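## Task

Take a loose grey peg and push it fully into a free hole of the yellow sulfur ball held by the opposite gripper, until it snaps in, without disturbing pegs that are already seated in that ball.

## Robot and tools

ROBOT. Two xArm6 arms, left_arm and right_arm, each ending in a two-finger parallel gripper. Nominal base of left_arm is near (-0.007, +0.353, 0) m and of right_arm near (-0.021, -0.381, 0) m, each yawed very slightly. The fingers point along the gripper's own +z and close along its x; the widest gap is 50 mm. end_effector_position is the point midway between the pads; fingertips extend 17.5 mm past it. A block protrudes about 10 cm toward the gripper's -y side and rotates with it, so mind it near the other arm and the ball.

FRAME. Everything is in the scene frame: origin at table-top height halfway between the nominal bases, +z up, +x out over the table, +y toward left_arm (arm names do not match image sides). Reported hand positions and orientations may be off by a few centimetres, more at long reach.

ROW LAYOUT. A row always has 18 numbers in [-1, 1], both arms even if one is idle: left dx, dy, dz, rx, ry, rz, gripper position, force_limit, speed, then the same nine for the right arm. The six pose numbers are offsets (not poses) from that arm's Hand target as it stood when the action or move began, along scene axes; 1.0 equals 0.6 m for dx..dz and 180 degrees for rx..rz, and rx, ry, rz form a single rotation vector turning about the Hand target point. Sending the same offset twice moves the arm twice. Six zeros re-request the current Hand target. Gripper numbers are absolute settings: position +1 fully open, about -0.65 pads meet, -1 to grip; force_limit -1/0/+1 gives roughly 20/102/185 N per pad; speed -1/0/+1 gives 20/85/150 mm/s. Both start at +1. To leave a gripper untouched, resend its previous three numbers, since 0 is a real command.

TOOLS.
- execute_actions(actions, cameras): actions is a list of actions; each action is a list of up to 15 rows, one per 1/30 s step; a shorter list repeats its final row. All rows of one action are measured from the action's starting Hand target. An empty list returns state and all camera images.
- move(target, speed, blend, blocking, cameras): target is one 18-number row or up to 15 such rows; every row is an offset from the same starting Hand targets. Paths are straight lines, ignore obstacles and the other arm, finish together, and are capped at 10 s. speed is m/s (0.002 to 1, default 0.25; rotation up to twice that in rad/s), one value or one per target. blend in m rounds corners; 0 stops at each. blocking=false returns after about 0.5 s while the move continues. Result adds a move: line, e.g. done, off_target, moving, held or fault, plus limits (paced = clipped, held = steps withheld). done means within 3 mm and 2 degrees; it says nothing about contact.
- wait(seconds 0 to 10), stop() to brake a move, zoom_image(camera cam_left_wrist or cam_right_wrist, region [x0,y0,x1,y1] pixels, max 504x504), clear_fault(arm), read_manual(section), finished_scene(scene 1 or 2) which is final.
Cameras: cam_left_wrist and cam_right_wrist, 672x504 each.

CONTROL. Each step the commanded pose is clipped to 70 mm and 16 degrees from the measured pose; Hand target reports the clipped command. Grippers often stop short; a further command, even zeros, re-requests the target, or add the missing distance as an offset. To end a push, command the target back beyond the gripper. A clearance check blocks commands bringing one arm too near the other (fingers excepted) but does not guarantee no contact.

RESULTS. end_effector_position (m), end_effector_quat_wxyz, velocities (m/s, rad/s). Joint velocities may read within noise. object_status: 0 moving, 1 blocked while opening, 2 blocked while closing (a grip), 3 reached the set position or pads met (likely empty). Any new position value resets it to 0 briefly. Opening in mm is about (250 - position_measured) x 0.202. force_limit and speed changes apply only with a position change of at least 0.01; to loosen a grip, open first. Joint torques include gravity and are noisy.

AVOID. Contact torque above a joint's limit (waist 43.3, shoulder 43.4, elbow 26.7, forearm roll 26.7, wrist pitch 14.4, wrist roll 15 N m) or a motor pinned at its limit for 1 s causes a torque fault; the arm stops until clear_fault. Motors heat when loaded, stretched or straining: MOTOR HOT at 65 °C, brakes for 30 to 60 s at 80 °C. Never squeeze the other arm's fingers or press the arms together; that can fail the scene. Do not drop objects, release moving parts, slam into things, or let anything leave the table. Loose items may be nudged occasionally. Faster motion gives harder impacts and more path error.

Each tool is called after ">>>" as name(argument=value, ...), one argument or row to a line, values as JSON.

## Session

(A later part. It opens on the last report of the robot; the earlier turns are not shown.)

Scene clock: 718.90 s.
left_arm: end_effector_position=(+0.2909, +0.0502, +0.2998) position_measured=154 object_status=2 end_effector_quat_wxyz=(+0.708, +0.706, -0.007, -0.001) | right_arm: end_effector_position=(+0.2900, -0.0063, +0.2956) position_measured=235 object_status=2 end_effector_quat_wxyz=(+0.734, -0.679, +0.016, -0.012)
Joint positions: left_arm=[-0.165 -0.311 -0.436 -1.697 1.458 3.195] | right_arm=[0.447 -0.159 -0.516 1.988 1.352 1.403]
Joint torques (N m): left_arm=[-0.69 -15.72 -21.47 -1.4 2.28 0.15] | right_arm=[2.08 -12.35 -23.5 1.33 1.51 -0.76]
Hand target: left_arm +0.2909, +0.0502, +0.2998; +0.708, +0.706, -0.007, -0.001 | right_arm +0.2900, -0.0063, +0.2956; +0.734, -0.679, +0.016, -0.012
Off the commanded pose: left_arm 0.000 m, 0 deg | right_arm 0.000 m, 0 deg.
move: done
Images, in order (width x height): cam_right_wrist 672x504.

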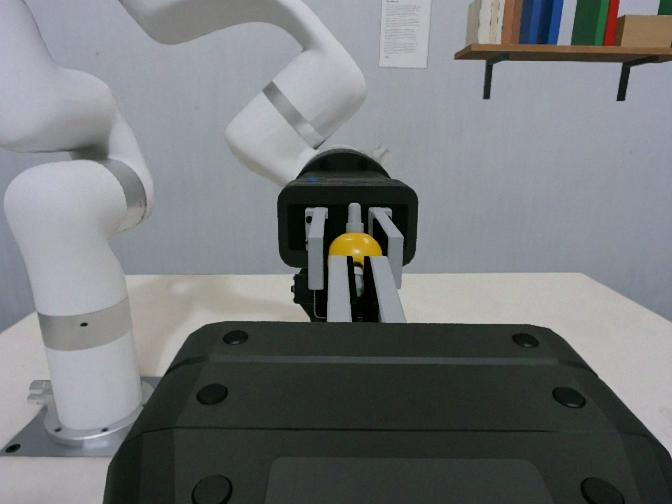

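>>> move(
  target=[0,0,0,0,0,0,-1,1,0, 0.0002,0.005,0.0004,0,0,0,-0.97,-0.3,-1],
  speed=0.01,
)

>>> move(
  target=[0,0,0,0,0,0,-1,1,0, 0.0003,0.008,0.0006,0,0,0,-0.97,-0.3,-1],
  speed=0.01,
  cameras=["cam_right_wrist"],
)

>>> zoom_image(
  camera="cam_right_wrist",
  region=[290, 200, 410, 320],
)

Scene clock: 721.87 s.
left_arm: end_effector_position=(+0.2909, +0.0502, +0.2997) position_measured=154 object_status=2 end_effector_quat_wxyz=(+0.708, +0.706, -0.007, -0.001) | right_arm: end_effector_position=(+0.2901, -0.0033, +0.2959) position_measured=235 object_status=2 end_effector_quat_wxyz=(+0.734, -0.679, +0.016, -0.012)
Joint positions: left_arm=[-0.165 -0.311 -0.436 -1.697 1.458 3.195] | right_arm=[0.457 -0.155 -0.521 1.996 1.347 1.402]
Joint torques (N m): left_arm=[-0.82 -15.44 -23.46 -1.31 2.31 0.12] | right_arm=[2.99 -11.63 -21.96 0.83 1.26 -0.68]
Hand target: left_arm +0.2909, +0.0502, +0.2998; +0.708, +0.706, -0.007, -0.001 | right_arm +0.2901, -0.0033, +0.2958; +0.734, -0.679, +0.016, -0.012
Off the commanded pose: left_arm 0.000 m, 0 deg | right_arm 0.000 m, 0 deg.
move: done

Scene clock: 722.60 s.
left_arm: end_effector_position=(+0.2909, +0.0502, +0.2998) position_measured=154 object_status=2 end_effector_quat_wxyz=(+0.708, +0.706, -0.007, -0.001) | right_arm: end_effector_position=(+0.2903, +0.0015, +0.2962) position_measured=235 object_status=2 end_effector_quat_wxyz=(+0.734, -0.679, +0.016, -0.012)
Joint positions: left_arm=[-0.165 -0.311 -0.436 -1.697 1.458 3.195] | right_arm=[0.471 -0.149 -0.53 2.008 1.337 1.4]
Joint torques (N m): left_arm=[-0.83 -15.67 -24.36 -1.32 2.4 0.1] | right_arm=[4.93 -11.88 -22.07 0.65 1.63 -0.71]
Hand target: left_arm +0.2909, +0.0502, +0.2998; +0.708, +0.706, -0.007, -0.001 | right_arm +0.2903, +0.0015, +0.2962; +0.734, -0.679, +0.016, -0.012
Off the commanded pose: left_arm 0.000 m, 0 deg | right_arm 0.000 m, 0 deg.
move: done
Images, in order (width x height): cam_right_wrist 672x504.

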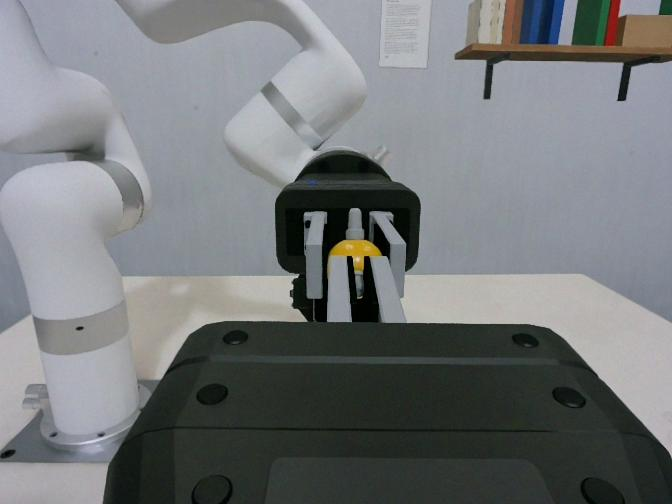

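Scaled by 4.200.

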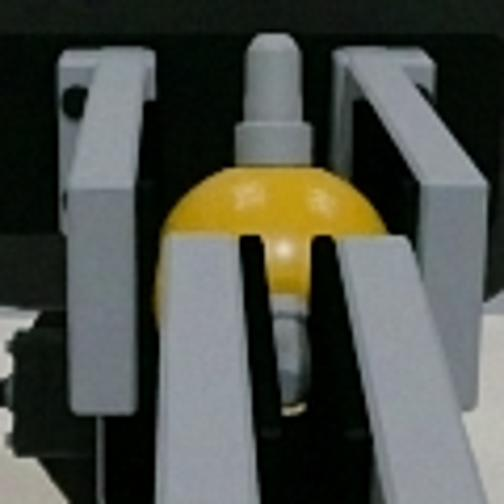

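>>> execute_actions(
  actions=[
    [[0,0,0,0,0,0,-1,1,0,0,0,0,0,0,0,0,0,-0.5]],
    [[0,0,0,0,0,0,-1,1,0,0,0,0,0,0,0,0,0,-0.5]],
  ],
)

>>> move(
  target=[
    [0,0,0,0,0,0,-1,1,0, -0.0014,-0.0358,-0.0028,0,0,0,0,0,-0.5],
    [0,0,0,0,0,0,-1,1,0, -0.0035,-0.0363,0.006,-0.0311,0,0.0072,0,0,-0.5],
    [0,0,0,0,0,0,-1,1,0, -0.0013,-0.0022,0.0055,-0.0311,0,0.0072,0,0,-0.5],
  ],
  speed=0.05,
  cameras=["cam_right_wrist"],
)

>>> zoom_image(
  camera="cam_right_wrist",
  region=[290, 200, 410, 320],
)

Scene clock: 727.73 s.
left_arm: end_effector_position=(+0.2909, +0.0502, +0.2998) position_measured=154 object_status=2 end_effector_quat_wxyz=(+0.708, +0.706, -0.007, -0.001) | right_arm: end_effector_position=(+0.2903, +0.0015, +0.2962) position_measured=152 object_status=3 end_effector_quat_wxyz=(+0.734, -0.679, +0.016, -0.012)
Joint positions: left_arm=[-0.165 -0.311 -0.436 -1.697 1.458 3.195] | right_arm=[0.471 -0.149 -0.53 2.008 1.337 1.4]
Joint torques (N m): left_arm=[-0.69 -15.34 -21.01 -1.45 2.46 0.11] | right_arm=[-1.8 -14.39 -23.6 1.21 2.09 -0.61]
Hand target: left_arm +0.2909, +0.0502, +0.2998; +0.708, +0.706, -0.007, -0.001 | right_arm +0.2903, +0.0015, +0.2962; +0.734, -0.679, +0.016, -0.012
Off the commanded pose: left_arm 0.000 m, 0 deg | right_arm 0.000 m, 0 deg.

Scene clock: 730.33 s.
left_arm: end_effector_position=(+0.2909, +0.0502, +0.2998) position_measured=154 object_status=2 end_effector_quat_wxyz=(+0.708, +0.706, -0.007, -0.001) | right_arm: end_effector_position=(+0.2895, +0.0002, +0.2995) position_measured=152 object_status=3 end_effector_quat_wxyz=(+0.700, -0.714, +0.008, -0.004)
Joint positions: left_arm=[-0.165 -0.311 -0.436 -1.697 1.458 3.195] | right_arm=[0.482 -0.206 -0.555 1.913 1.236 1.498]
Joint torques (N m): left_arm=[-0.65 -15.29 -21.16 -1.34 2.46 0.12] | right_arm=[2.29 -12.11 -24.81 1.33 1.19 -0.72]
Hand target: left_arm +0.2909, +0.0502, +0.2998; +0.708, +0.706, -0.007, -0.001 | right_arm +0.2895, +0.0002, +0.2995; +0.700, -0.714, +0.008, -0.004
Off the commanded pose: left_arm 0.000 m, 0 deg | right_arm 0.000 m, 0 deg.
move: done
Images, in order (width x height): cam_right_wrist 672x504.

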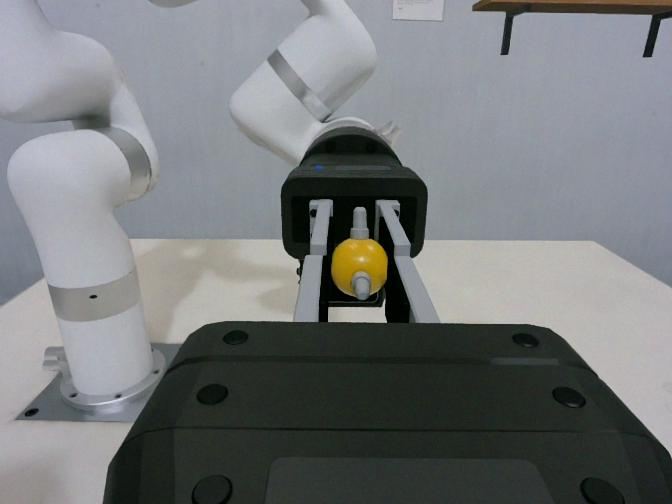

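Scaled by 4.200.

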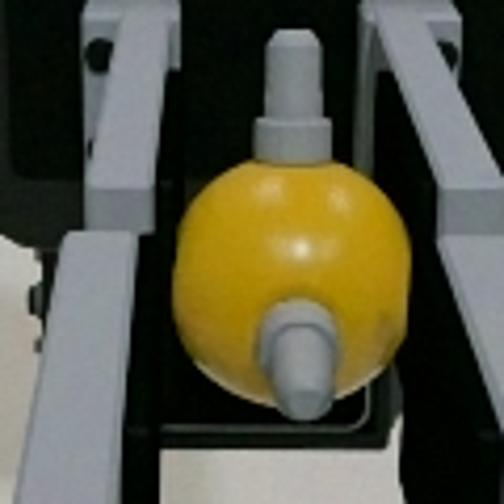

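>>> move(
  target=[0,0,0,0,0,0,-1,1,0, 0.0018,0,0,0,0,0,0,0,-0.5],
  speed=0.03,
)

>>> execute_actions(
  actions=[
    [[0,0,0,0,0,0,-1,1,0,0,0,0,0,0,0,-1,-0.7,-1]],
    [[0,0,0,0,0,0,-1,1,0,0,0,0,0,0,0,-1,-0.7,-1]],
  ],
)

>>> move(
  target=[0,0,0,0,0,0,-1,1,0, 0.0005,0.0080,-0.0002,0,0,0,-1,-0.7,-1],
  speed=0.01,
  cameras=["cam_right_wrist"],
)

>>> zoom_image(
  camera="cam_right_wrist",
  region=[320, 220, 400, 310],
)

Scene clock: 736.70 s.
left_arm: end_effector_position=(+0.2909, +0.0502, +0.2998) position_measured=154 object_status=2 end_effector_quat_wxyz=(+0.708, +0.706, -0.007, -0.001) | right_arm: end_effector_position=(+0.2906, +0.0002, +0.2995) position_measured=152 object_status=3 end_effector_quat_wxyz=(+0.700, -0.714, +0.008, -0.004)
Joint positions: left_arm=[-0.165 -0.311 -0.436 -1.697 1.458 3.195] | right_arm=[0.48 -0.203 -0.559 1.912 1.237 1.498]
Joint torques (N m): left_arm=[-0.69 -15.44 -21.11 -1.25 2.36 0.1] | right_arm=[-1.73 -12.35 -24.75 0.54 2 0.59]
Hand target: left_arm +0.2909, +0.0502, +0.2998; +0.708, +0.706, -0.007, -0.001 | right_arm +0.2906, +0.0002, +0.2995; +0.700, -0.714, +0.008, -0.004
Off the commanded pose: left_arm 0.000 m, 0 deg | right_arm 0.000 m, 0 deg.
move: done

Scene clock: 737.90 s.
left_arm: end_effector_position=(+0.2909, +0.0502, +0.2998) position_measured=154 object_status=2 end_effector_quat_wxyz=(+0.708, +0.706, -0.007, -0.001) | right_arm: end_effector_position=(+0.2906, +0.0002, +0.2995) position_measured=233 object_status=2 end_effector_quat_wxyz=(+0.700, -0.714, +0.008, -0.004)
Joint positions: left_arm=[-0.165 -0.311 -0.436 -1.697 1.458 3.195] | right_arm=[0.48 -0.203 -0.559 1.912 1.237 1.498]
Joint torques (N m): left_arm=[-0.81 -15.55 -23.11 -1.31 1.91 -0.01] | right_arm=[2.15 -12.3 -23.12 0.48 1.98 0.68]
Hand target: left_arm +0.2909, +0.0502, +0.2998; +0.708, +0.706, -0.007, -0.001 | right_arm +0.2906, +0.0002, +0.2995; +0.700, -0.714, +0.008, -0.004
Off the commanded pose: left_arm 0.000 m, 0 deg | right_arm 0.000 m, 0 deg.

Scene clock: 738.60 s.
left_arm: end_effector_position=(+0.2913, +0.0505, +0.2996) position_measured=154 object_status=2 end_effector_quat_wxyz=(+0.708, +0.707, -0.006, -0.001) | right_arm: end_effector_position=(+0.2914, +0.0045, +0.2993) position_measured=233 object_status=2 end_effector_quat_wxyz=(+0.700, -0.714, +0.008, -0.005)
Joint positions: left_arm=[-0.164 -0.311 -0.436 -1.697 1.457 3.195] | right_arm=[0.493 -0.194 -0.568 1.923 1.227 1.495]
Joint torques (N m): left_arm=[-32.49 -15.85 -28.97 -1.26 10.81 0.01] | right_arm=[31.34 -10.25 -37.66 1.46 6.42 -0.76]
Hand target: left_arm +0.2909, +0.0502, +0.2998; +0.708, +0.706, -0.007, -0.001 | right_arm +0.2909, +0.0050, +0.2994; +0.700, -0.714, +0.008, -0.004
Off the commanded pose: left_arm 0.001 m, 0 deg | right_arm 0.001 m, 0 deg.
move: done
Images, in order (width x height): cam_right_wrist 672x504.

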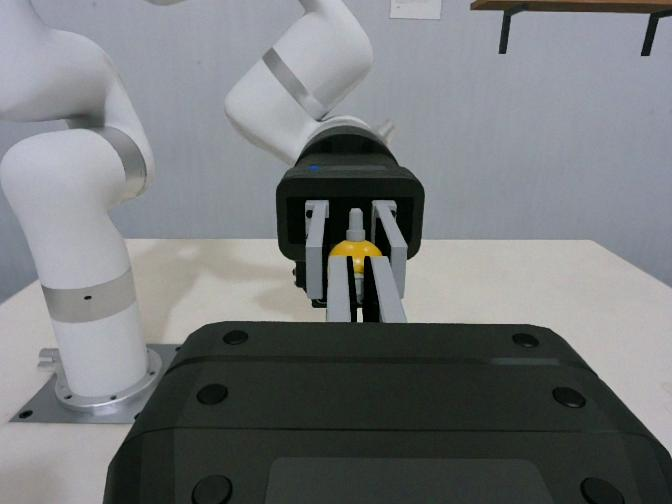

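Scaled by 5.600.

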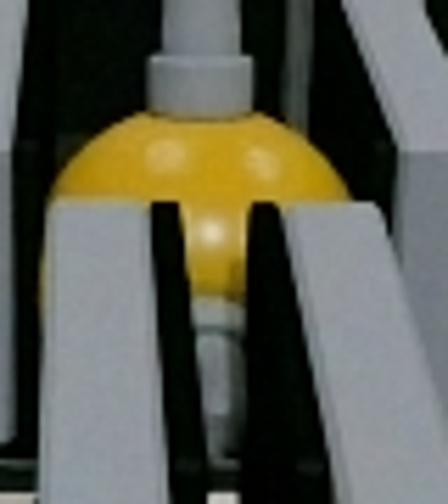

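>>> move(
  target=[
    [0,0,0,0,0,0,-1,1,0, 0,0,0.0020,-0.0139,0,0,-1,-0.7,-1],
    [0,0,0,0,0,0,-1,1,0, 0.0015,0,0.0014,-0.01,0,0.01,-1,-0.7,-1],
    [0,0,0,0,0,0,-1,1,0, 0.0020,0,0,0,0,0.0139,-1,-0.7,-1],
    [0,0,0,0,0,0,-1,1,0, 0,0,-0.0020,0.0139,0,0,-1,-0.7,-1],
    [0,0,0,0,0,0,-1,1,0, -0.0020,0,0,0,0,-0.0139,-1,-0.7,-1],
    [0,0,0,0,0,0,-1,1,0, 0,0,0,0,0,0,-1,-0.7,-1],
  ],
  speed=0.04,
  blend=0.001,
)

>>> move(
  target=[0,0,0,0,0,0,-1,1,0, -0.0005,-0.0083,0.0002,0,0,0,-1,-0.7,-1],
  speed=0.01,
  cameras=["cam_right_wrist"],
)

>>> zoom_image(
  camera="cam_right_wrist",
  region=[320, 220, 400, 310],
)

Scene clock: 746.63 s.
left_arm: end_effector_position=(+0.2912, +0.0505, +0.2997) position_measured=154 object_status=2 end_effector_quat_wxyz=(+0.708, +0.706, -0.006, -0.001) | right_arm: end_effector_position=(+0.2913, +0.0046, +0.2994) position_measured=233 object_status=2 end_effector_quat_wxyz=(+0.700, -0.714, +0.008, -0.005)
Joint positions: left_arm=[-0.163 -0.311 -0.436 -1.697 1.457 3.195] | right_arm=[0.493 -0.194 -0.568 1.923 1.228 1.495]
Joint torques (N m): left_arm=[-32.29 -17.03 -29.25 -2.27 10.01 0.08] | right_arm=[28.86 -10.36 -37.73 0.39 7.25 0.64]
Hand target: left_arm +0.2909, +0.0502, +0.2998; +0.708, +0.706, -0.007, -0.001 | right_arm +0.2909, +0.0050, +0.2994; +0.700, -0.714, +0.008, -0.004
Off the commanded pose: left_arm 0.000 m, 0 deg | right_arm 0.001 m, 0 deg.
move: done

Scene clock: 747.40 s.
left_arm: end_effector_position=(+0.2909, +0.0502, +0.2998) position_measured=154 object_status=2 end_effector_quat_wxyz=(+0.708, +0.706, -0.007, -0.001) | right_arm: end_effector_position=(+0.2905, +0.0000, +0.2995) position_measured=233 object_status=2 end_effector_quat_wxyz=(+0.700, -0.714, +0.008, -0.004)
Joint positions: left_arm=[-0.165 -0.311 -0.436 -1.697 1.458 3.195] | right_arm=[0.48 -0.203 -0.558 1.911 1.237 1.498]
Joint torques (N m): left_arm=[3.6 -16.74 -22.03 -1.8 1.08 0.11] | right_arm=[-1 -14.09 -22.01 0.14 2.27 0.59]
Hand target: left_arm +0.2909, +0.0502, +0.2998; +0.708, +0.706, -0.007, -0.001 | right_arm +0.2906, +0.0000, +0.2995; +0.700, -0.714, +0.008, -0.004
Off the commanded pose: left_arm 0.000 m, 0 deg | right_arm 0.000 m, 0 deg.
move: done
Images, in order (width x height): cam_right_wrist 672x504.

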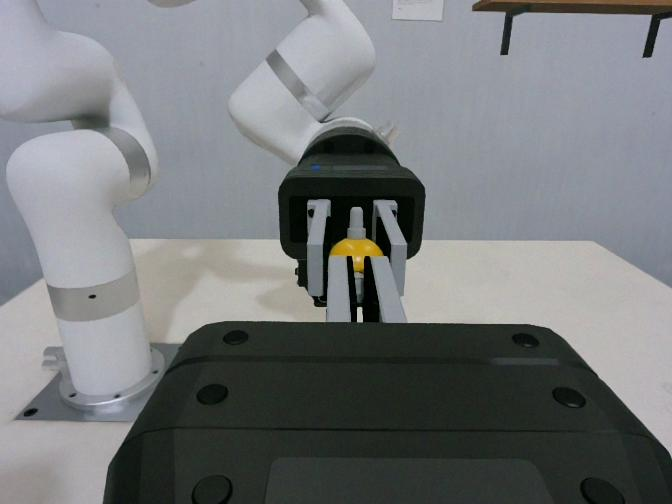

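Scaled by 5.600.

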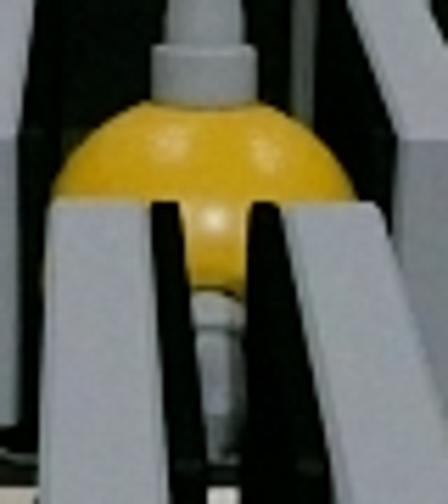

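>>> move(
  target=[0,0,0,0,0,0,-1,1,0, -0.0003,-0.004,0.0001,0,0,0,-1,-0.7,-1],
  speed=0.01,
  cameras=["cam_right_wrist"],
)

>>> zoom_image(
  camera="cam_right_wrist",
  region=[320, 220, 400, 310],
)

Scene clock: 749.97 s.
left_arm: end_effector_position=(+0.2909, +0.0502, +0.2997) position_measured=154 object_status=2 end_effector_quat_wxyz=(+0.708, +0.706, -0.007, -0.001) | right_arm: end_effector_position=(+0.2904, -0.0024, +0.2995) position_measured=233 object_status=2 end_effector_quat_wxyz=(+0.700, -0.714, +0.008, -0.004)
Joint positions: left_arm=[-0.165 -0.311 -0.436 -1.697 1.457 3.195] | right_arm=[0.472 -0.208 -0.554 1.906 1.242 1.5]
Joint torques (N m): left_arm=[3.07 -17.2 -22.33 -1.58 1.44 0.15] | right_arm=[-0.18 -14.43 -21.69 -0.04 2.5 0.66]
Hand target: left_arm +0.2909, +0.0502, +0.2998; +0.708, +0.706, -0.007, -0.001 | right_arm +0.2904, -0.0024, +0.2996; +0.700, -0.714, +0.008, -0.004
Off the commanded pose: left_arm 0.000 m, 0 deg | right_arm 0.000 m, 0 deg.
move: done
Images, in order (width x height): cam_right_wrist 672x504.

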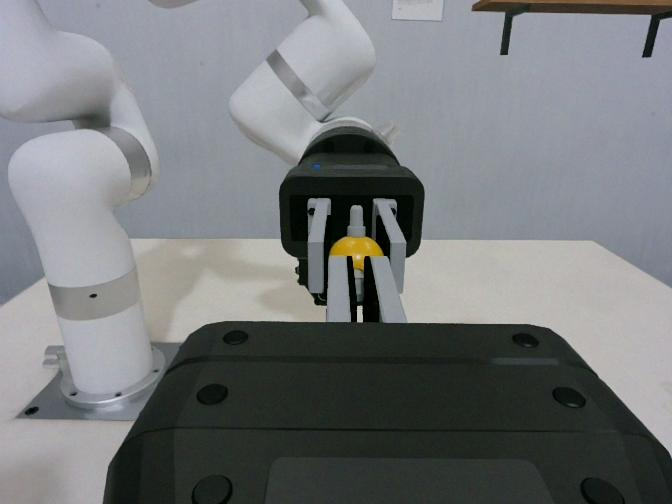

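Scaled by 5.600.

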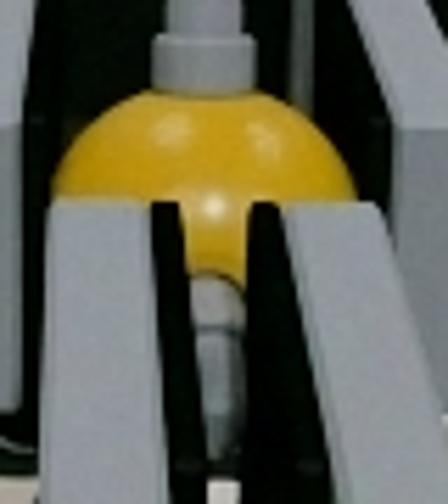

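>>> move(
  target=[0,0,0,0,0,0,-1,1,0, 0.0006,0.0110,-0.0002,0,0,0,-1,-0.7,-1],
  speed=0.015,
)

>>> move(
  target=[0,0,0,0,0,0,-1,1,0, -0.0002,-0.0032,0.0001,0,0,0,-1,-0.7,-1],
  speed=0.01,
)

>>> execute_actions(
  actions=[
    [[0,0,0,0,0,0,-1,1,0,0,0,0,0,0,0,0,0,-0.5]],
    [[0,0,0,0,0,0,-1,1,0,0,0,0,0,0,0,0,0,-0.5]],
  ],
)

>>> move(
  target=[0,0,0,0,0,0,-1,1,0, -0.0105,-0.120,0.002,0,0,0,0,0,-0.5],
  speed=0.1,
)

>>> move(
  target=[0,0,0,0,0,0.4,-1,1,0, 0.015,0,-0.01,0,0,0,0,0,-0.5],
  speed=0.2,
  cameras=["cam_right_wrist","cam_left_wrist"],
)

Scene clock: 764.63 s.
left_arm: end_effector_position=(+0.2911, +0.0504, +0.2996) position_measured=154 object_status=2 end_effector_quat_wxyz=(+0.708, +0.707, -0.006, -0.001) | right_arm: end_effector_position=(+0.2910, +0.0040, +0.2993) position_measured=233 object_status=2 end_effector_quat_wxyz=(+0.700, -0.714, +0.008, -0.005)
Joint positions: left_arm=[-0.164 -0.311 -0.436 -1.697 1.457 3.195] | right_arm=[0.491 -0.196 -0.566 1.921 1.228 1.495]
Joint torques (N m): left_arm=[-26.15 -17.39 -28.65 -1.48 7.84 0.29] | right_arm=[26.14 -10.7 -33.1 0.8 5.85 -0.76]
Hand target: left_arm +0.2909, +0.0502, +0.2998; +0.708, +0.706, -0.007, -0.001 | right_arm +0.2907, +0.0042, +0.2994; +0.700, -0.714, +0.008, -0.004
Off the commanded pose: left_arm 0.000 m, 0 deg | right_arm 0.000 m, 0 deg.
move: done

Scene clock: 765.33 s.
left_arm: end_effector_position=(+0.2907, +0.0501, +0.2999) position_measured=154 object_status=2 end_effector_quat_wxyz=(+0.708, +0.706, -0.007, -0.002) | right_arm: end_effector_position=(+0.2905, +0.0024, +0.2996) position_measured=233 object_status=2 end_effector_quat_wxyz=(+0.700, -0.714, +0.007, -0.004)
Joint positions: left_arm=[-0.165 -0.311 -0.436 -1.697 1.458 3.195] | right_arm=[0.487 -0.199 -0.563 1.917 1.233 1.497]
Joint torques (N m): left_arm=[-2.23 -17.56 -24.78 -1.52 2.27 0.36] | right_arm=[5.17 -13.99 -23.45 -0.3 3.26 0.6]
Hand target: left_arm +0.2909, +0.0502, +0.2998; +0.708, +0.706, -0.007, -0.001 | right_arm +0.2906, +0.0023, +0.2995; +0.700, -0.714, +0.008, -0.004
Off the commanded pose: left_arm 0.000 m, 0 deg | right_arm 0.000 m, 0 deg.
move: done

Scene clock: 766.53 s.
left_arm: end_effector_position=(+0.2909, +0.0502, +0.2998) position_measured=154 object_status=2 end_effector_quat_wxyz=(+0.708, +0.706, -0.007, -0.001) | right_arm: end_effector_position=(+0.2906, +0.0023, +0.2995) position_measured=152 object_status=3 end_effector_quat_wxyz=(+0.700, -0.714, +0.008, -0.004)
Joint positions: left_arm=[-0.165 -0.311 -0.436 -1.697 1.458 3.195] | right_arm=[0.486 -0.199 -0.562 1.917 1.233 1.497]
Joint torques (N m): left_arm=[2.61 -17.61 -21.01 -0.69 1.52 0.29] | right_arm=[-1.63 -13.82 -23.7 1.35 1.18 0.63]
Hand target: left_arm +0.2909, +0.0502, +0.2998; +0.708, +0.706, -0.007, -0.001 | right_arm +0.2906, +0.0023, +0.2995; +0.700, -0.714, +0.008, -0.004
Off the commanded pose: left_arm 0.000 m, 0 deg | right_arm 0.000 m, 0 deg.

Scene clock: 767.70 s.
left_arm: end_effector_position=(+0.2909, +0.0502, +0.2998) position_measured=154 object_status=2 end_effector_quat_wxyz=(+0.708, +0.706, -0.007, -0.001) | right_arm: end_effector_position=(+0.2843, -0.0697, +0.3007) position_measured=152 object_status=3 end_effector_quat_wxyz=(+0.700, -0.714, +0.008, -0.004)
Joint positions: left_arm=[-0.165 -0.311 -0.436 -1.697 1.458 3.195] | right_arm=[0.248 -0.316 -0.45 1.732 1.391 1.544]
Joint torques (N m): left_arm=[2.38 -17.82 -21.13 -0.56 1.49 0.31] | right_arm=[-1.68 -11.98 -22.71 0.69 1.95 0.6]
Hand target: left_arm +0.2909, +0.0502, +0.2998; +0.708, +0.706, -0.007, -0.001 | right_arm +0.2843, -0.0697, +0.3007; +0.700, -0.714, +0.008, -0.004
Off the commanded pose: left_arm 0.000 m, 0 deg | right_arm 0.000 m, 0 deg.
move: done

Scene clock: 771.37 s.
left_arm: end_effector_position=(+0.2909, +0.0502, +0.2998) position_measured=154 object_status=2 end_effector_quat_wxyz=(+0.573, +0.575, +0.410, +0.415) | right_arm: end_effector_position=(+0.2933, -0.0697, +0.2947) position_measured=152 object_status=3 end_effector_quat_wxyz=(+0.700, -0.714, +0.008, -0.004)
Joint positions: left_arm=[-1.174 -0.601 -0.228 -4.188 1.073 4.627] | right_arm=[0.239 -0.267 -0.478 1.73 1.401 1.523]
Joint torques (N m): left_arm=[-1.68 -7.92 -24.47 -0.16 2.73 0.38] | right_arm=[-1.76 -10.39 -23.98 0.72 2.03 -0.74]
Hand target: left_arm +0.2909, +0.0502, +0.2998; +0.573, +0.575, +0.410, +0.415 | right_arm +0.2933, -0.0697, +0.2947; +0.700, -0.714, +0.008, -0.004
Off the commanded pose: left_arm 0.000 m, 0 deg | right_arm 0.000 m, 0 deg.
move: done

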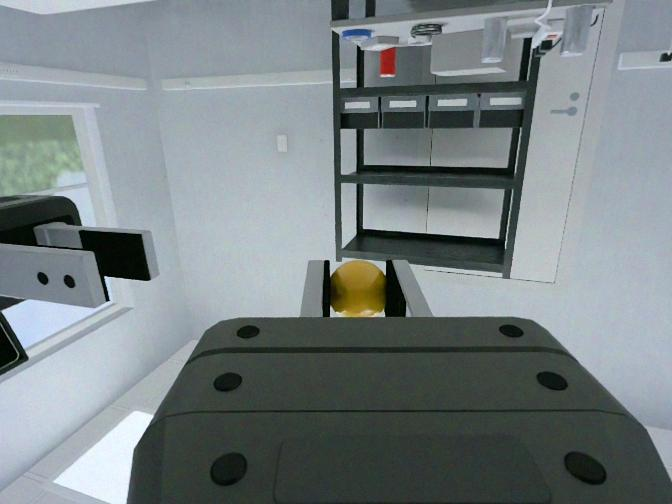

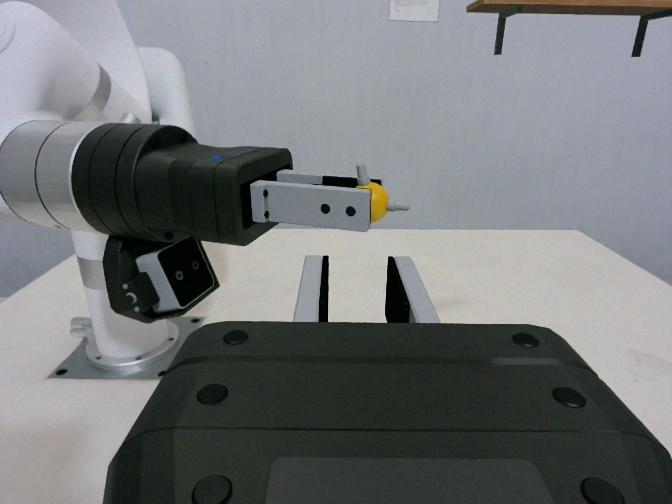

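>>> zoom_image(
  camera="cam_right_wrist",
  region=[340, 155, 420, 235],
)

Scaled by 6.300.

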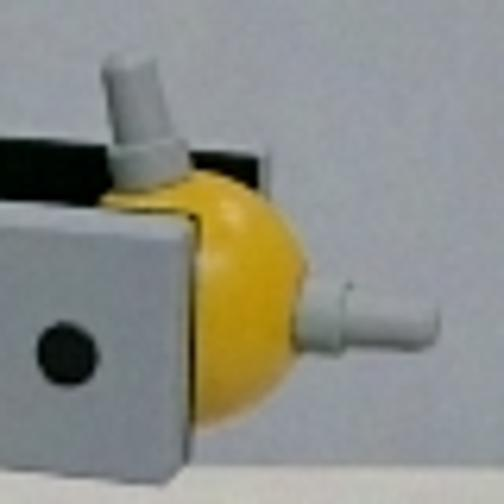

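>>> move(
  target=[0,0,0,0,0,0,-1,1,0, 0.015,0.075,-0.025,0,0,0,0,0,-0.5],
  speed=0.1,
  cameras=["cam_right_wrist"],
)

>>> zoom_image(
  camera="cam_right_wrist",
  region=[320, 130, 420, 230],
)

Scene clock: 776.57 s.
left_arm: end_effector_position=(+0.2909, +0.0502, +0.2998) position_measured=154 object_status=2 end_effector_quat_wxyz=(+0.573, +0.575, +0.410, +0.415) | right_arm: end_effector_position=(+0.3023, -0.0247, +0.2797) position_measured=152 object_status=3 end_effector_quat_wxyz=(+0.700, -0.714, +0.008, -0.004)
Joint positions: left_arm=[-1.174 -0.601 -0.228 -4.188 1.073 4.627] | right_arm=[0.382 -0.149 -0.551 1.85 1.318 1.458]
Joint torques (N m): left_arm=[-1.64 -7.81 -24.49 0.03 2.67 0.25] | right_arm=[2.13 -12.76 -23.61 1.4 1.22 -0.69]
Hand target: left_arm +0.2909, +0.0502, +0.2998; +0.573, +0.575, +0.410, +0.415 | right_arm +0.3023, -0.0247, +0.2797; +0.700, -0.714, +0.008, -0.004
Off the commanded pose: left_arm 0.000 m, 0 deg | right_arm 0.000 m, 0 deg.
move: done
Images, in order (width x height): cam_right_wrist 672x504.

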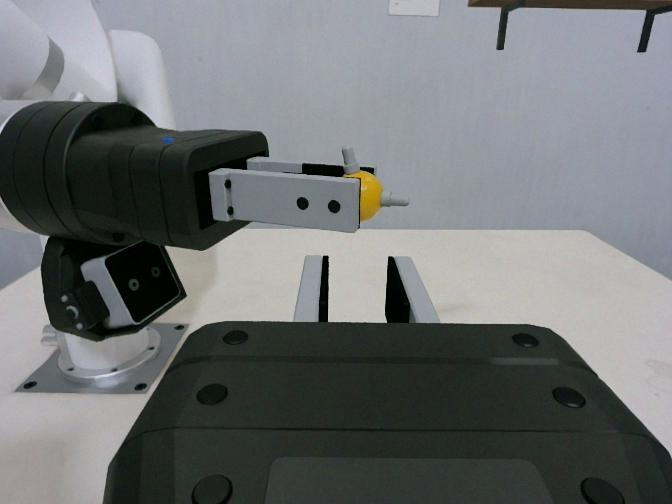

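Scaled by 5.040.

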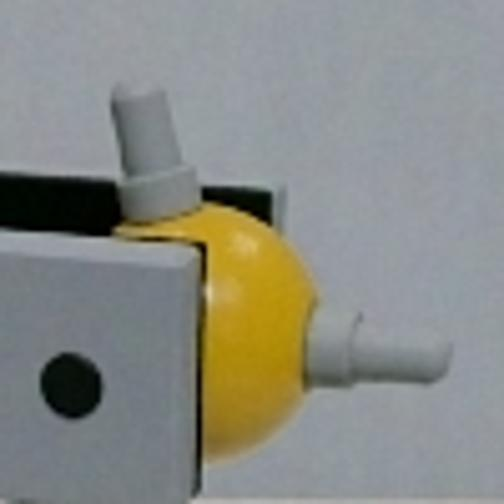

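>>> move(
  target=[
    [0,0,0,0,0,0,-1,1,0, 0.045,0,-0.053,0,0,0,0,0,-0.5],
    [0,0,0,0,0,0,-1,1,0, 0.05,0.13,-0.053,0,0,0,0,0,-0.5],
  ],
  speed=0.1,
  blend=0.01,
  cameras=["cam_right_wrist"],
)

Scene clock: 804.83 s.
left_arm: end_effector_position=(+0.2909, +0.0502, +0.2998) position_measured=154 object_status=2 end_effector_quat_wxyz=(+0.573, +0.575, +0.410, +0.415) | right_arm: end_effector_position=(+0.3323, +0.0533, +0.2479) position_measured=152 object_status=3 end_effector_quat_wxyz=(+0.700, -0.714, +0.008, -0.004)
Joint positions: left_arm=[-1.174 -0.601 -0.228 -4.188 1.073 4.627] | right_arm=[0.552 0.123 -0.771 2.01 1.237 1.368]
Joint torques (N m): left_arm=[-1.83 -7.76 -24.53 0.01 2.72 0.3] | right_arm=[1.8 -17.63 -23.25 1.1 1.28 -0.76]
Hand target: left_arm +0.2909, +0.0502, +0.2998; +0.573, +0.575, +0.410, +0.415 | right_arm +0.3323, +0.0533, +0.2479; +0.700, -0.714, +0.008, -0.004
Off the commanded pose: left_arm 0.000 m, 0 deg | right_arm 0.000 m, 0 deg.
move: done
Images, in order (width x height): cam_right_wrist 672x504.

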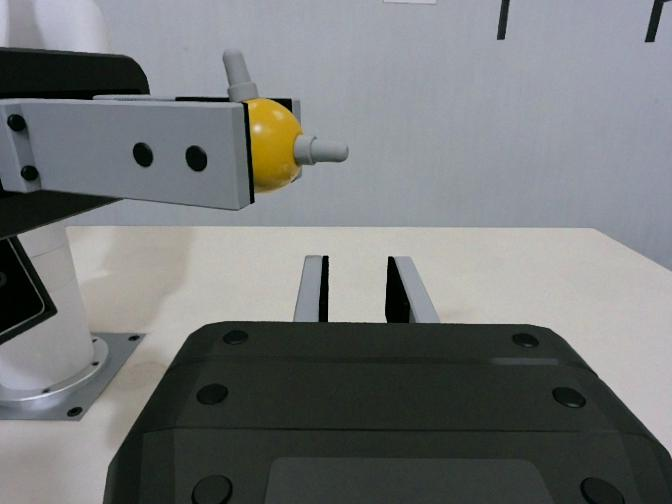

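>>> zoom_image(
  camera="cam_right_wrist",
  region=[260, 100, 360, 200],
)

>>> zoom_image(
  camera="cam_right_wrist",
  region=[200, 40, 300, 140],
)

>>> zoom_image(
  camera="cam_right_wrist",
  region=[215, 40, 365, 210],
)

Scaled by 5.040.

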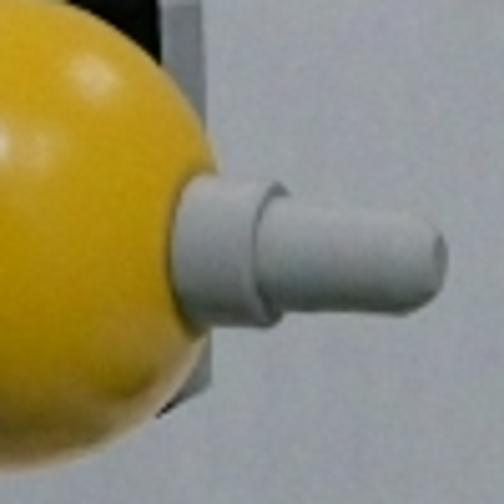

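Scaled by 5.040.

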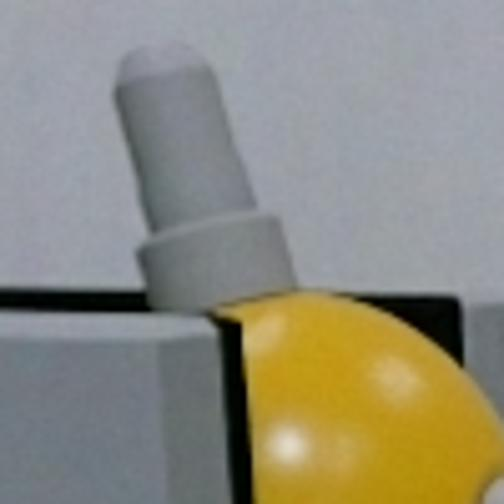

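Scaled by 2.965.

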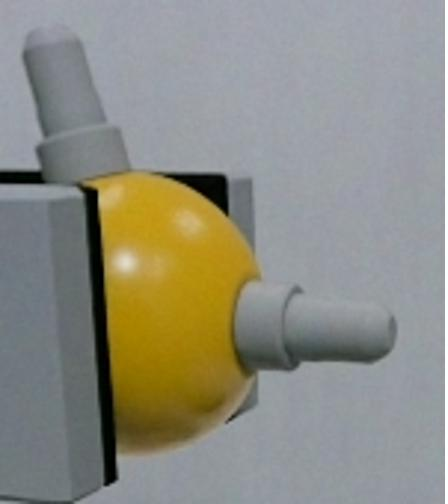

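>>> move(
  target=[
    [0,0,0,0,0,0,-1,1,0, -0.005,-0.13,0,0,0,0,0,0,-0.5],
    [0,0,0,0,0,0,-1,1,0, -0.05,-0.205,0.088,0,0,0,0,0,-0.5],
  ],
  speed=0.15,
  blend=0.01,
)

>>> move(
  target=[0,0,0,0,0,-0.4,-1,1,0, 0,0,0,0,0,0,0,0,-0.5],
  speed=0.2,
)

Scene clock: 828.37 s.
left_arm: end_effector_position=(+0.2909, +0.0502, +0.2998) position_measured=154 object_status=2 end_effector_quat_wxyz=(+0.573, +0.575, +0.410, +0.415) | right_arm: end_effector_position=(+0.3023, -0.0697, +0.3007) position_measured=152 object_status=3 end_effector_quat_wxyz=(+0.700, -0.714, +0.008, -0.004)
Joint positions: left_arm=[-1.174 -0.601 -0.228 -4.188 1.073 4.627] | right_arm=[0.233 -0.251 -0.51 1.722 1.402 1.54]
Joint torques (N m): left_arm=[-1.58 -7.73 -24.39 -0.06 2.67 0.35] | right_arm=[-1.56 -13.18 -22.38 0.7 1.95 0.71]
Hand target: left_arm +0.2909, +0.0502, +0.2998; +0.573, +0.575, +0.410, +0.415 | right_arm +0.3023, -0.0697, +0.3007; +0.700, -0.714, +0.008, -0.004
Off the commanded pose: left_arm 0.000 m, 0 deg | right_arm 0.000 m, 0 deg.
move: done

Scene clock: 831.97 s.
left_arm: end_effector_position=(+0.2909, +0.0502, +0.2998) position_measured=154 object_status=2 end_effector_quat_wxyz=(+0.708, +0.706, -0.007, -0.001) | right_arm: end_effector_position=(+0.3023, -0.0697, +0.3007) position_measured=152 object_status=3 end_effector_quat_wxyz=(+0.700, -0.714, +0.008, -0.004)
Joint positions: left_arm=[-0.165 -0.311 -0.436 -1.697 1.457 3.195] | right_arm=[0.233 -0.251 -0.51 1.722 1.402 1.54]
Joint torques (N m): left_arm=[2.31 -14.28 -22.87 -0.54 2.58 0.35] | right_arm=[-1.68 -13.03 -23.38 0.77 1.97 0.58]
Hand target: left_arm +0.2909, +0.0502, +0.2998; +0.708, +0.706, -0.007, -0.001 | right_arm +0.3023, -0.0697, +0.3007; +0.700, -0.714, +0.008, -0.004
Off the commanded pose: left_arm 0.000 m, 0 deg | right_arm 0.000 m, 0 deg.
move: done

>>> move(
  target=[
    [0,0,0,0,0,0,-1,1,0, -0.0258,0.024,-0.001,0,0,0,0,0,-0.5],
    [0,0,0,0,0,0,-1,1,0, -0.0195,0.1192,-0.002,0,0,0,0,0,-0.5],
  ],
  speed=0.06,
  cameras=["cam_right_wrist"],
)

>>> zoom_image(
  camera="cam_right_wrist",
  region=[290, 200, 410, 320],
)

Scene clock: 836.33 s.
left_arm: end_effector_position=(+0.2909, +0.0502, +0.2998) position_measured=154 object_status=2 end_effector_quat_wxyz=(+0.708, +0.706, -0.007, -0.001) | right_arm: end_effector_position=(+0.2906, +0.0018, +0.2995) position_measured=152 object_status=3 end_effector_quat_wxyz=(+0.700, -0.714, +0.008, -0.004)
Joint positions: left_arm=[-0.165 -0.311 -0.436 -1.697 1.458 3.195] | right_arm=[0.485 -0.2 -0.562 1.916 1.234 1.497]
Joint torques (N m): left_arm=[2.68 -14.47 -22.74 -0.44 2.46 0.33] | right_arm=[2.21 -12.39 -24.84 1.58 1.26 -0.7]
Hand target: left_arm +0.2909, +0.0502, +0.2998; +0.708, +0.706, -0.007, -0.001 | right_arm +0.2906, +0.0018, +0.2995; +0.700, -0.714, +0.008, -0.004
Off the commanded pose: left_arm 0.000 m, 0 deg | right_arm 0.000 m, 0 deg.
move: done
Images, in order (width x height): cam_right_wrist 672x504.

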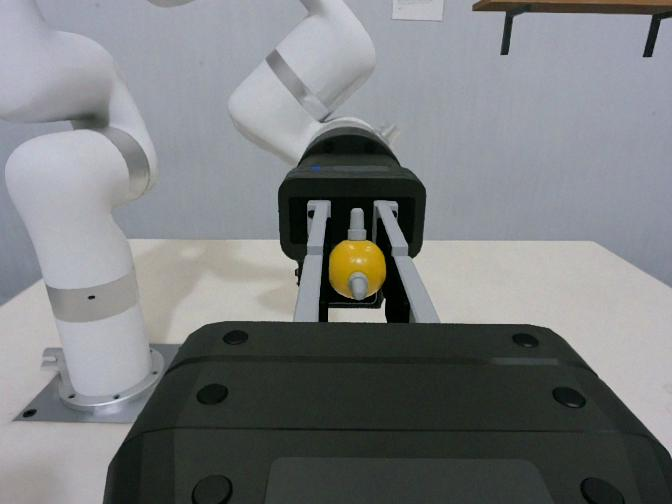

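Scaled by 4.200.

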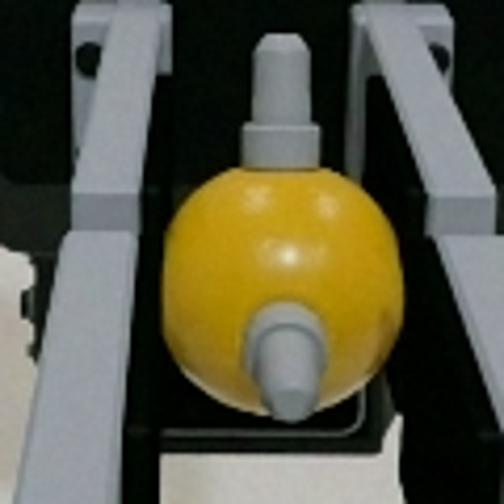

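>>> execute_actions(
  actions=[
    [[0,0,0,0,0,0,-1,1,0,0,0,0,0,0,0,-1,-0.6,-1]],
    [[0,0,0,0,0,0,-1,1,0,0,0,0,0,0,0,-1,-0.6,-1]],
  ],
)

>>> move(
  target=[0,0,0,0,0,0,-1,1,0, 0,-0.0005,0,0,0,0,-1,-0.6,-1],
  speed=0.005,
)

>>> move(
  target=[0,0,0,0,0,0,-1,1,0, 0,-0.0005,0,0,0,0,-1,-0.6,-1],
  speed=0.005,
)

>>> move(
  target=[0,0,0,0,0,0,-1,1,0, 0,-0.0005,0,0,0,0,-1,-0.6,-1],
  speed=0.005,
)

>>> move(
  target=[0,0,0,0,0,0,-1,1,0, 0,-0.0005,0,0,0,0,-1,-0.6,-1],
  speed=0.005,
  cameras=["cam_right_wrist"],
)

>>> zoom_image(
  camera="cam_right_wrist",
  region=[320, 220, 400, 310],
)

Scene clock: 841.90 s.
left_arm: end_effector_position=(+0.2909, +0.0502, +0.2998) position_measured=154 object_status=2 end_effector_quat_wxyz=(+0.708, +0.706, -0.007, -0.001) | right_arm: end_effector_position=(+0.2906, +0.0018, +0.2995) position_measured=233 object_status=2 end_effector_quat_wxyz=(+0.700, -0.714, +0.008, -0.004)
Joint positions: left_arm=[-0.165 -0.311 -0.436 -1.697 1.458 3.195] | right_arm=[0.485 -0.2 -0.562 1.916 1.234 1.497]
Joint torques (N m): left_arm=[2.4 -14.53 -22.59 -1.81 1.04 0.37] | right_arm=[1.97 -12.59 -22.24 0.15 2.36 -0.74]
Hand target: left_arm +0.2909, +0.0502, +0.2998; +0.708, +0.706, -0.007, -0.001 | right_arm +0.2906, +0.0018, +0.2995; +0.700, -0.714, +0.008, -0.004
Off the commanded pose: left_arm 0.000 m, 0 deg | right_arm 0.000 m, 0 deg.

Scene clock: 842.60 s.
left_arm: end_effector_position=(+0.2909, +0.0502, +0.2998) position_measured=154 object_status=2 end_effector_quat_wxyz=(+0.708, +0.706, -0.007, -0.001) | right_arm: end_effector_position=(+0.2906, +0.0015, +0.2995) position_measured=233 object_status=2 end_effector_quat_wxyz=(+0.700, -0.714, +0.008, -0.004)
Joint positions: left_arm=[-0.165 -0.311 -0.436 -1.697 1.458 3.195] | right_arm=[0.484 -0.201 -0.561 1.915 1.234 1.497]
Joint torques (N m): left_arm=[3.67 -14.58 -22.87 -2.02 0.58 0.34] | right_arm=[-2.98 -14.63 -20.53 -0.04 2.03 0.65]
Hand target: left_arm +0.2909, +0.0502, +0.2998; +0.708, +0.706, -0.007, -0.001 | right_arm +0.2906, +0.0015, +0.2995; +0.700, -0.714, +0.008, -0.004
Off the commanded pose: left_arm 0.000 m, 0 deg | right_arm 0.000 m, 0 deg.
move: done

Scene clock: 843.30 s.
left_arm: end_effector_position=(+0.2909, +0.0502, +0.2998) position_measured=154 object_status=2 end_effector_quat_wxyz=(+0.708, +0.706, -0.007, -0.001) | right_arm: end_effector_position=(+0.2906, +0.0012, +0.2995) position_measured=233 object_status=2 end_effector_quat_wxyz=(+0.700, -0.714, +0.008, -0.004)
Joint positions: left_arm=[-0.165 -0.311 -0.436 -1.697 1.458 3.195] | right_arm=[0.483 -0.201 -0.561 1.914 1.235 1.498]
Joint torques (N m): left_arm=[6.14 -14.48 -22.77 -2.12 0.48 0.34] | right_arm=[-2.91 -14.65 -21.02 0.16 2.02 0.65]
Hand target: left_arm +0.2909, +0.0502, +0.2998; +0.708, +0.706, -0.007, -0.001 | right_arm +0.2906, +0.0012, +0.2995; +0.700, -0.714, +0.008, -0.004
Off the commanded pose: left_arm 0.000 m, 0 deg | right_arm 0.000 m, 0 deg.
move: done

Scene clock: 844.00 s.
left_arm: end_effector_position=(+0.2909, +0.0502, +0.2998) position_measured=154 object_status=2 end_effector_quat_wxyz=(+0.708, +0.706, -0.007, -0.001) | right_arm: end_effector_position=(+0.2906, +0.0009, +0.2995) position_measured=233 object_status=2 end_effector_quat_wxyz=(+0.700, -0.714, +0.008, -0.004)
Joint positions: left_arm=[-0.164 -0.311 -0.436 -1.697 1.458 3.195] | right_arm=[0.482 -0.202 -0.56 1.914 1.235 1.498]
Joint torques (N m): left_arm=[5.15 -14.66 -22.9 -2.01 0.61 0.37] | right_arm=[-2.12 -14.39 -21.33 0.08 2.16 0.69]
Hand target: left_arm +0.2909, +0.0502, +0.2998; +0.708, +0.706, -0.007, -0.001 | right_arm +0.2906, +0.0009, +0.2995; +0.700, -0.714, +0.008, -0.004
Off the commanded pose: left_arm 0.000 m, 0 deg | right_arm 0.000 m, 0 deg.
move: done

Scene clock: 844.70 s.
left_arm: end_effector_position=(+0.2909, +0.0502, +0.2998) position_measured=154 object_status=2 end_effector_quat_wxyz=(+0.708, +0.706, -0.007, -0.001) | right_arm: end_effector_position=(+0.2906, +0.0006, +0.2995) position_measured=233 object_status=2 end_effector_quat_wxyz=(+0.700, -0.714, +0.008, -0.004)
Joint positions: left_arm=[-0.164 -0.311 -0.436 -1.697 1.458 3.195] | right_arm=[0.481 -0.202 -0.56 1.913 1.236 1.498]
Joint torques (N m): left_arm=[3.51 -14.68 -22.96 -2.12 0.83 0.33] | right_arm=[-1.68 -14.47 -21.62 0.06 2.13 0.7]
Hand target: left_arm +0.2909, +0.0502, +0.2998; +0.708, +0.706, -0.007, -0.001 | right_arm +0.2906, +0.0006, +0.2995; +0.700, -0.714, +0.008, -0.004
Off the commanded pose: left_arm 0.000 m, 0 deg | right_arm 0.000 m, 0 deg.
move: done
Images, in order (width x height): cam_right_wrist 672x504.

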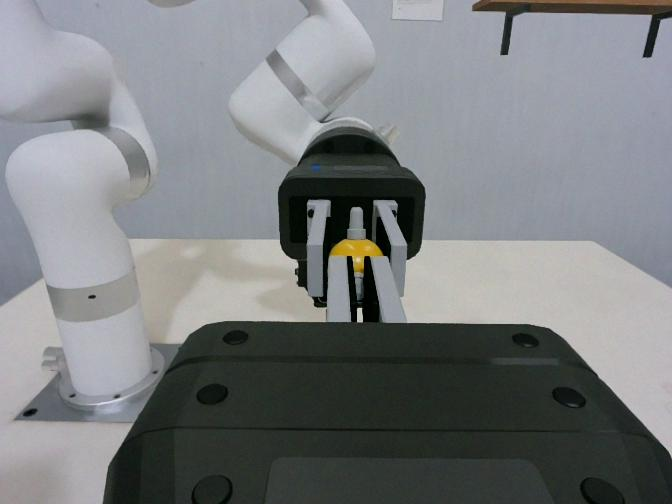

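Scaled by 5.600.

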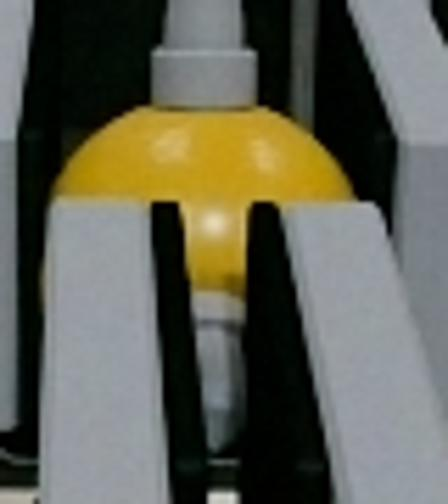

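>>> move(
  target=[0,0,0,0,0,0,-1,1,0, 0,-0.001,0,0,0,0,-1,-0.6,-1],
  speed=0.005,
)

>>> move(
  target=[0,0,0,0,0,0,-1,1,0, 0,-0.001,0,0,0,0,-1,-0.6,-1],
  speed=0.005,
  cameras=["cam_right_wrist"],
)

>>> zoom_image(
  camera="cam_right_wrist",
  region=[320, 220, 400, 310],
)

Scene clock: 847.87 s.
left_arm: end_effector_position=(+0.2909, +0.0502, +0.2998) position_measured=154 object_status=2 end_effector_quat_wxyz=(+0.708, +0.706, -0.007, -0.001) | right_arm: end_effector_position=(+0.2906, +0.0000, +0.2995) position_measured=233 object_status=2 end_effector_quat_wxyz=(+0.700, -0.714, +0.008, -0.004)
Joint positions: left_arm=[-0.165 -0.311 -0.436 -1.697 1.458 3.195] | right_arm=[0.479 -0.203 -0.559 1.911 1.237 1.498]
Joint torques (N m): left_arm=[2.24 -14.93 -23.26 -2.06 1.36 0.29] | right_arm=[-0.99 -14.42 -22.46 0.26 2.22 0.66]
Hand target: left_arm +0.2909, +0.0502, +0.2998; +0.708, +0.706, -0.007, -0.001 | right_arm +0.2906, +0.0000, +0.2995; +0.700, -0.714, +0.008, -0.004
Off the commanded pose: left_arm 0.000 m, 0 deg | right_arm 0.000 m, 0 deg.
move: done

Scene clock: 848.57 s.
left_arm: end_effector_position=(+0.2909, +0.0502, +0.2998) position_measured=154 object_status=2 end_effector_quat_wxyz=(+0.708, +0.706, -0.007, -0.001) | right_arm: end_effector_position=(+0.2906, -0.0006, +0.2995) position_measured=233 object_status=2 end_effector_quat_wxyz=(+0.700, -0.714, +0.008, -0.004)
Joint positions: left_arm=[-0.165 -0.311 -0.436 -1.697 1.458 3.195] | right_arm=[0.478 -0.204 -0.558 1.91 1.238 1.499]
Joint torques (N m): left_arm=[2.07 -15 -23.08 -1.75 1.32 0.32] | right_arm=[-1.43 -14.44 -22.64 0.42 2.22 0.62]
Hand target: left_arm +0.2909, +0.0502, +0.2998; +0.708, +0.706, -0.007, -0.001 | right_arm +0.2906, -0.0006, +0.2995; +0.700, -0.714, +0.008, -0.004
Off the commanded pose: left_arm 0.000 m, 0 deg | right_arm 0.000 m, 0 deg.
move: done
Images, in order (width x height): cam_right_wrist 672x504.

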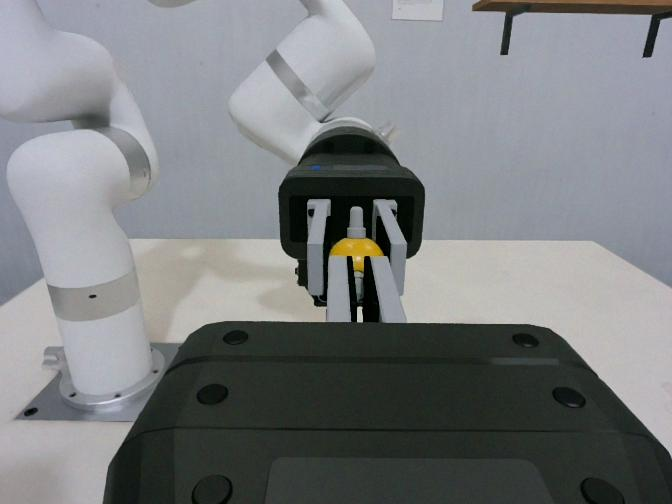

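Scaled by 5.600.

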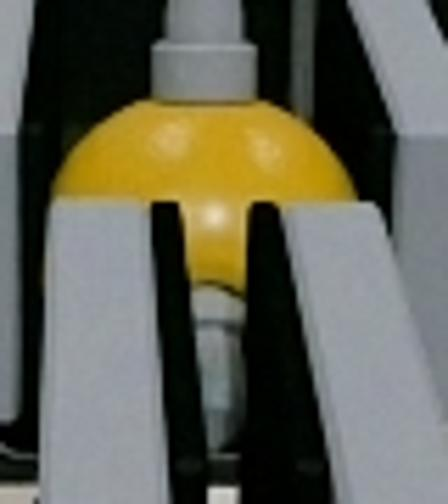

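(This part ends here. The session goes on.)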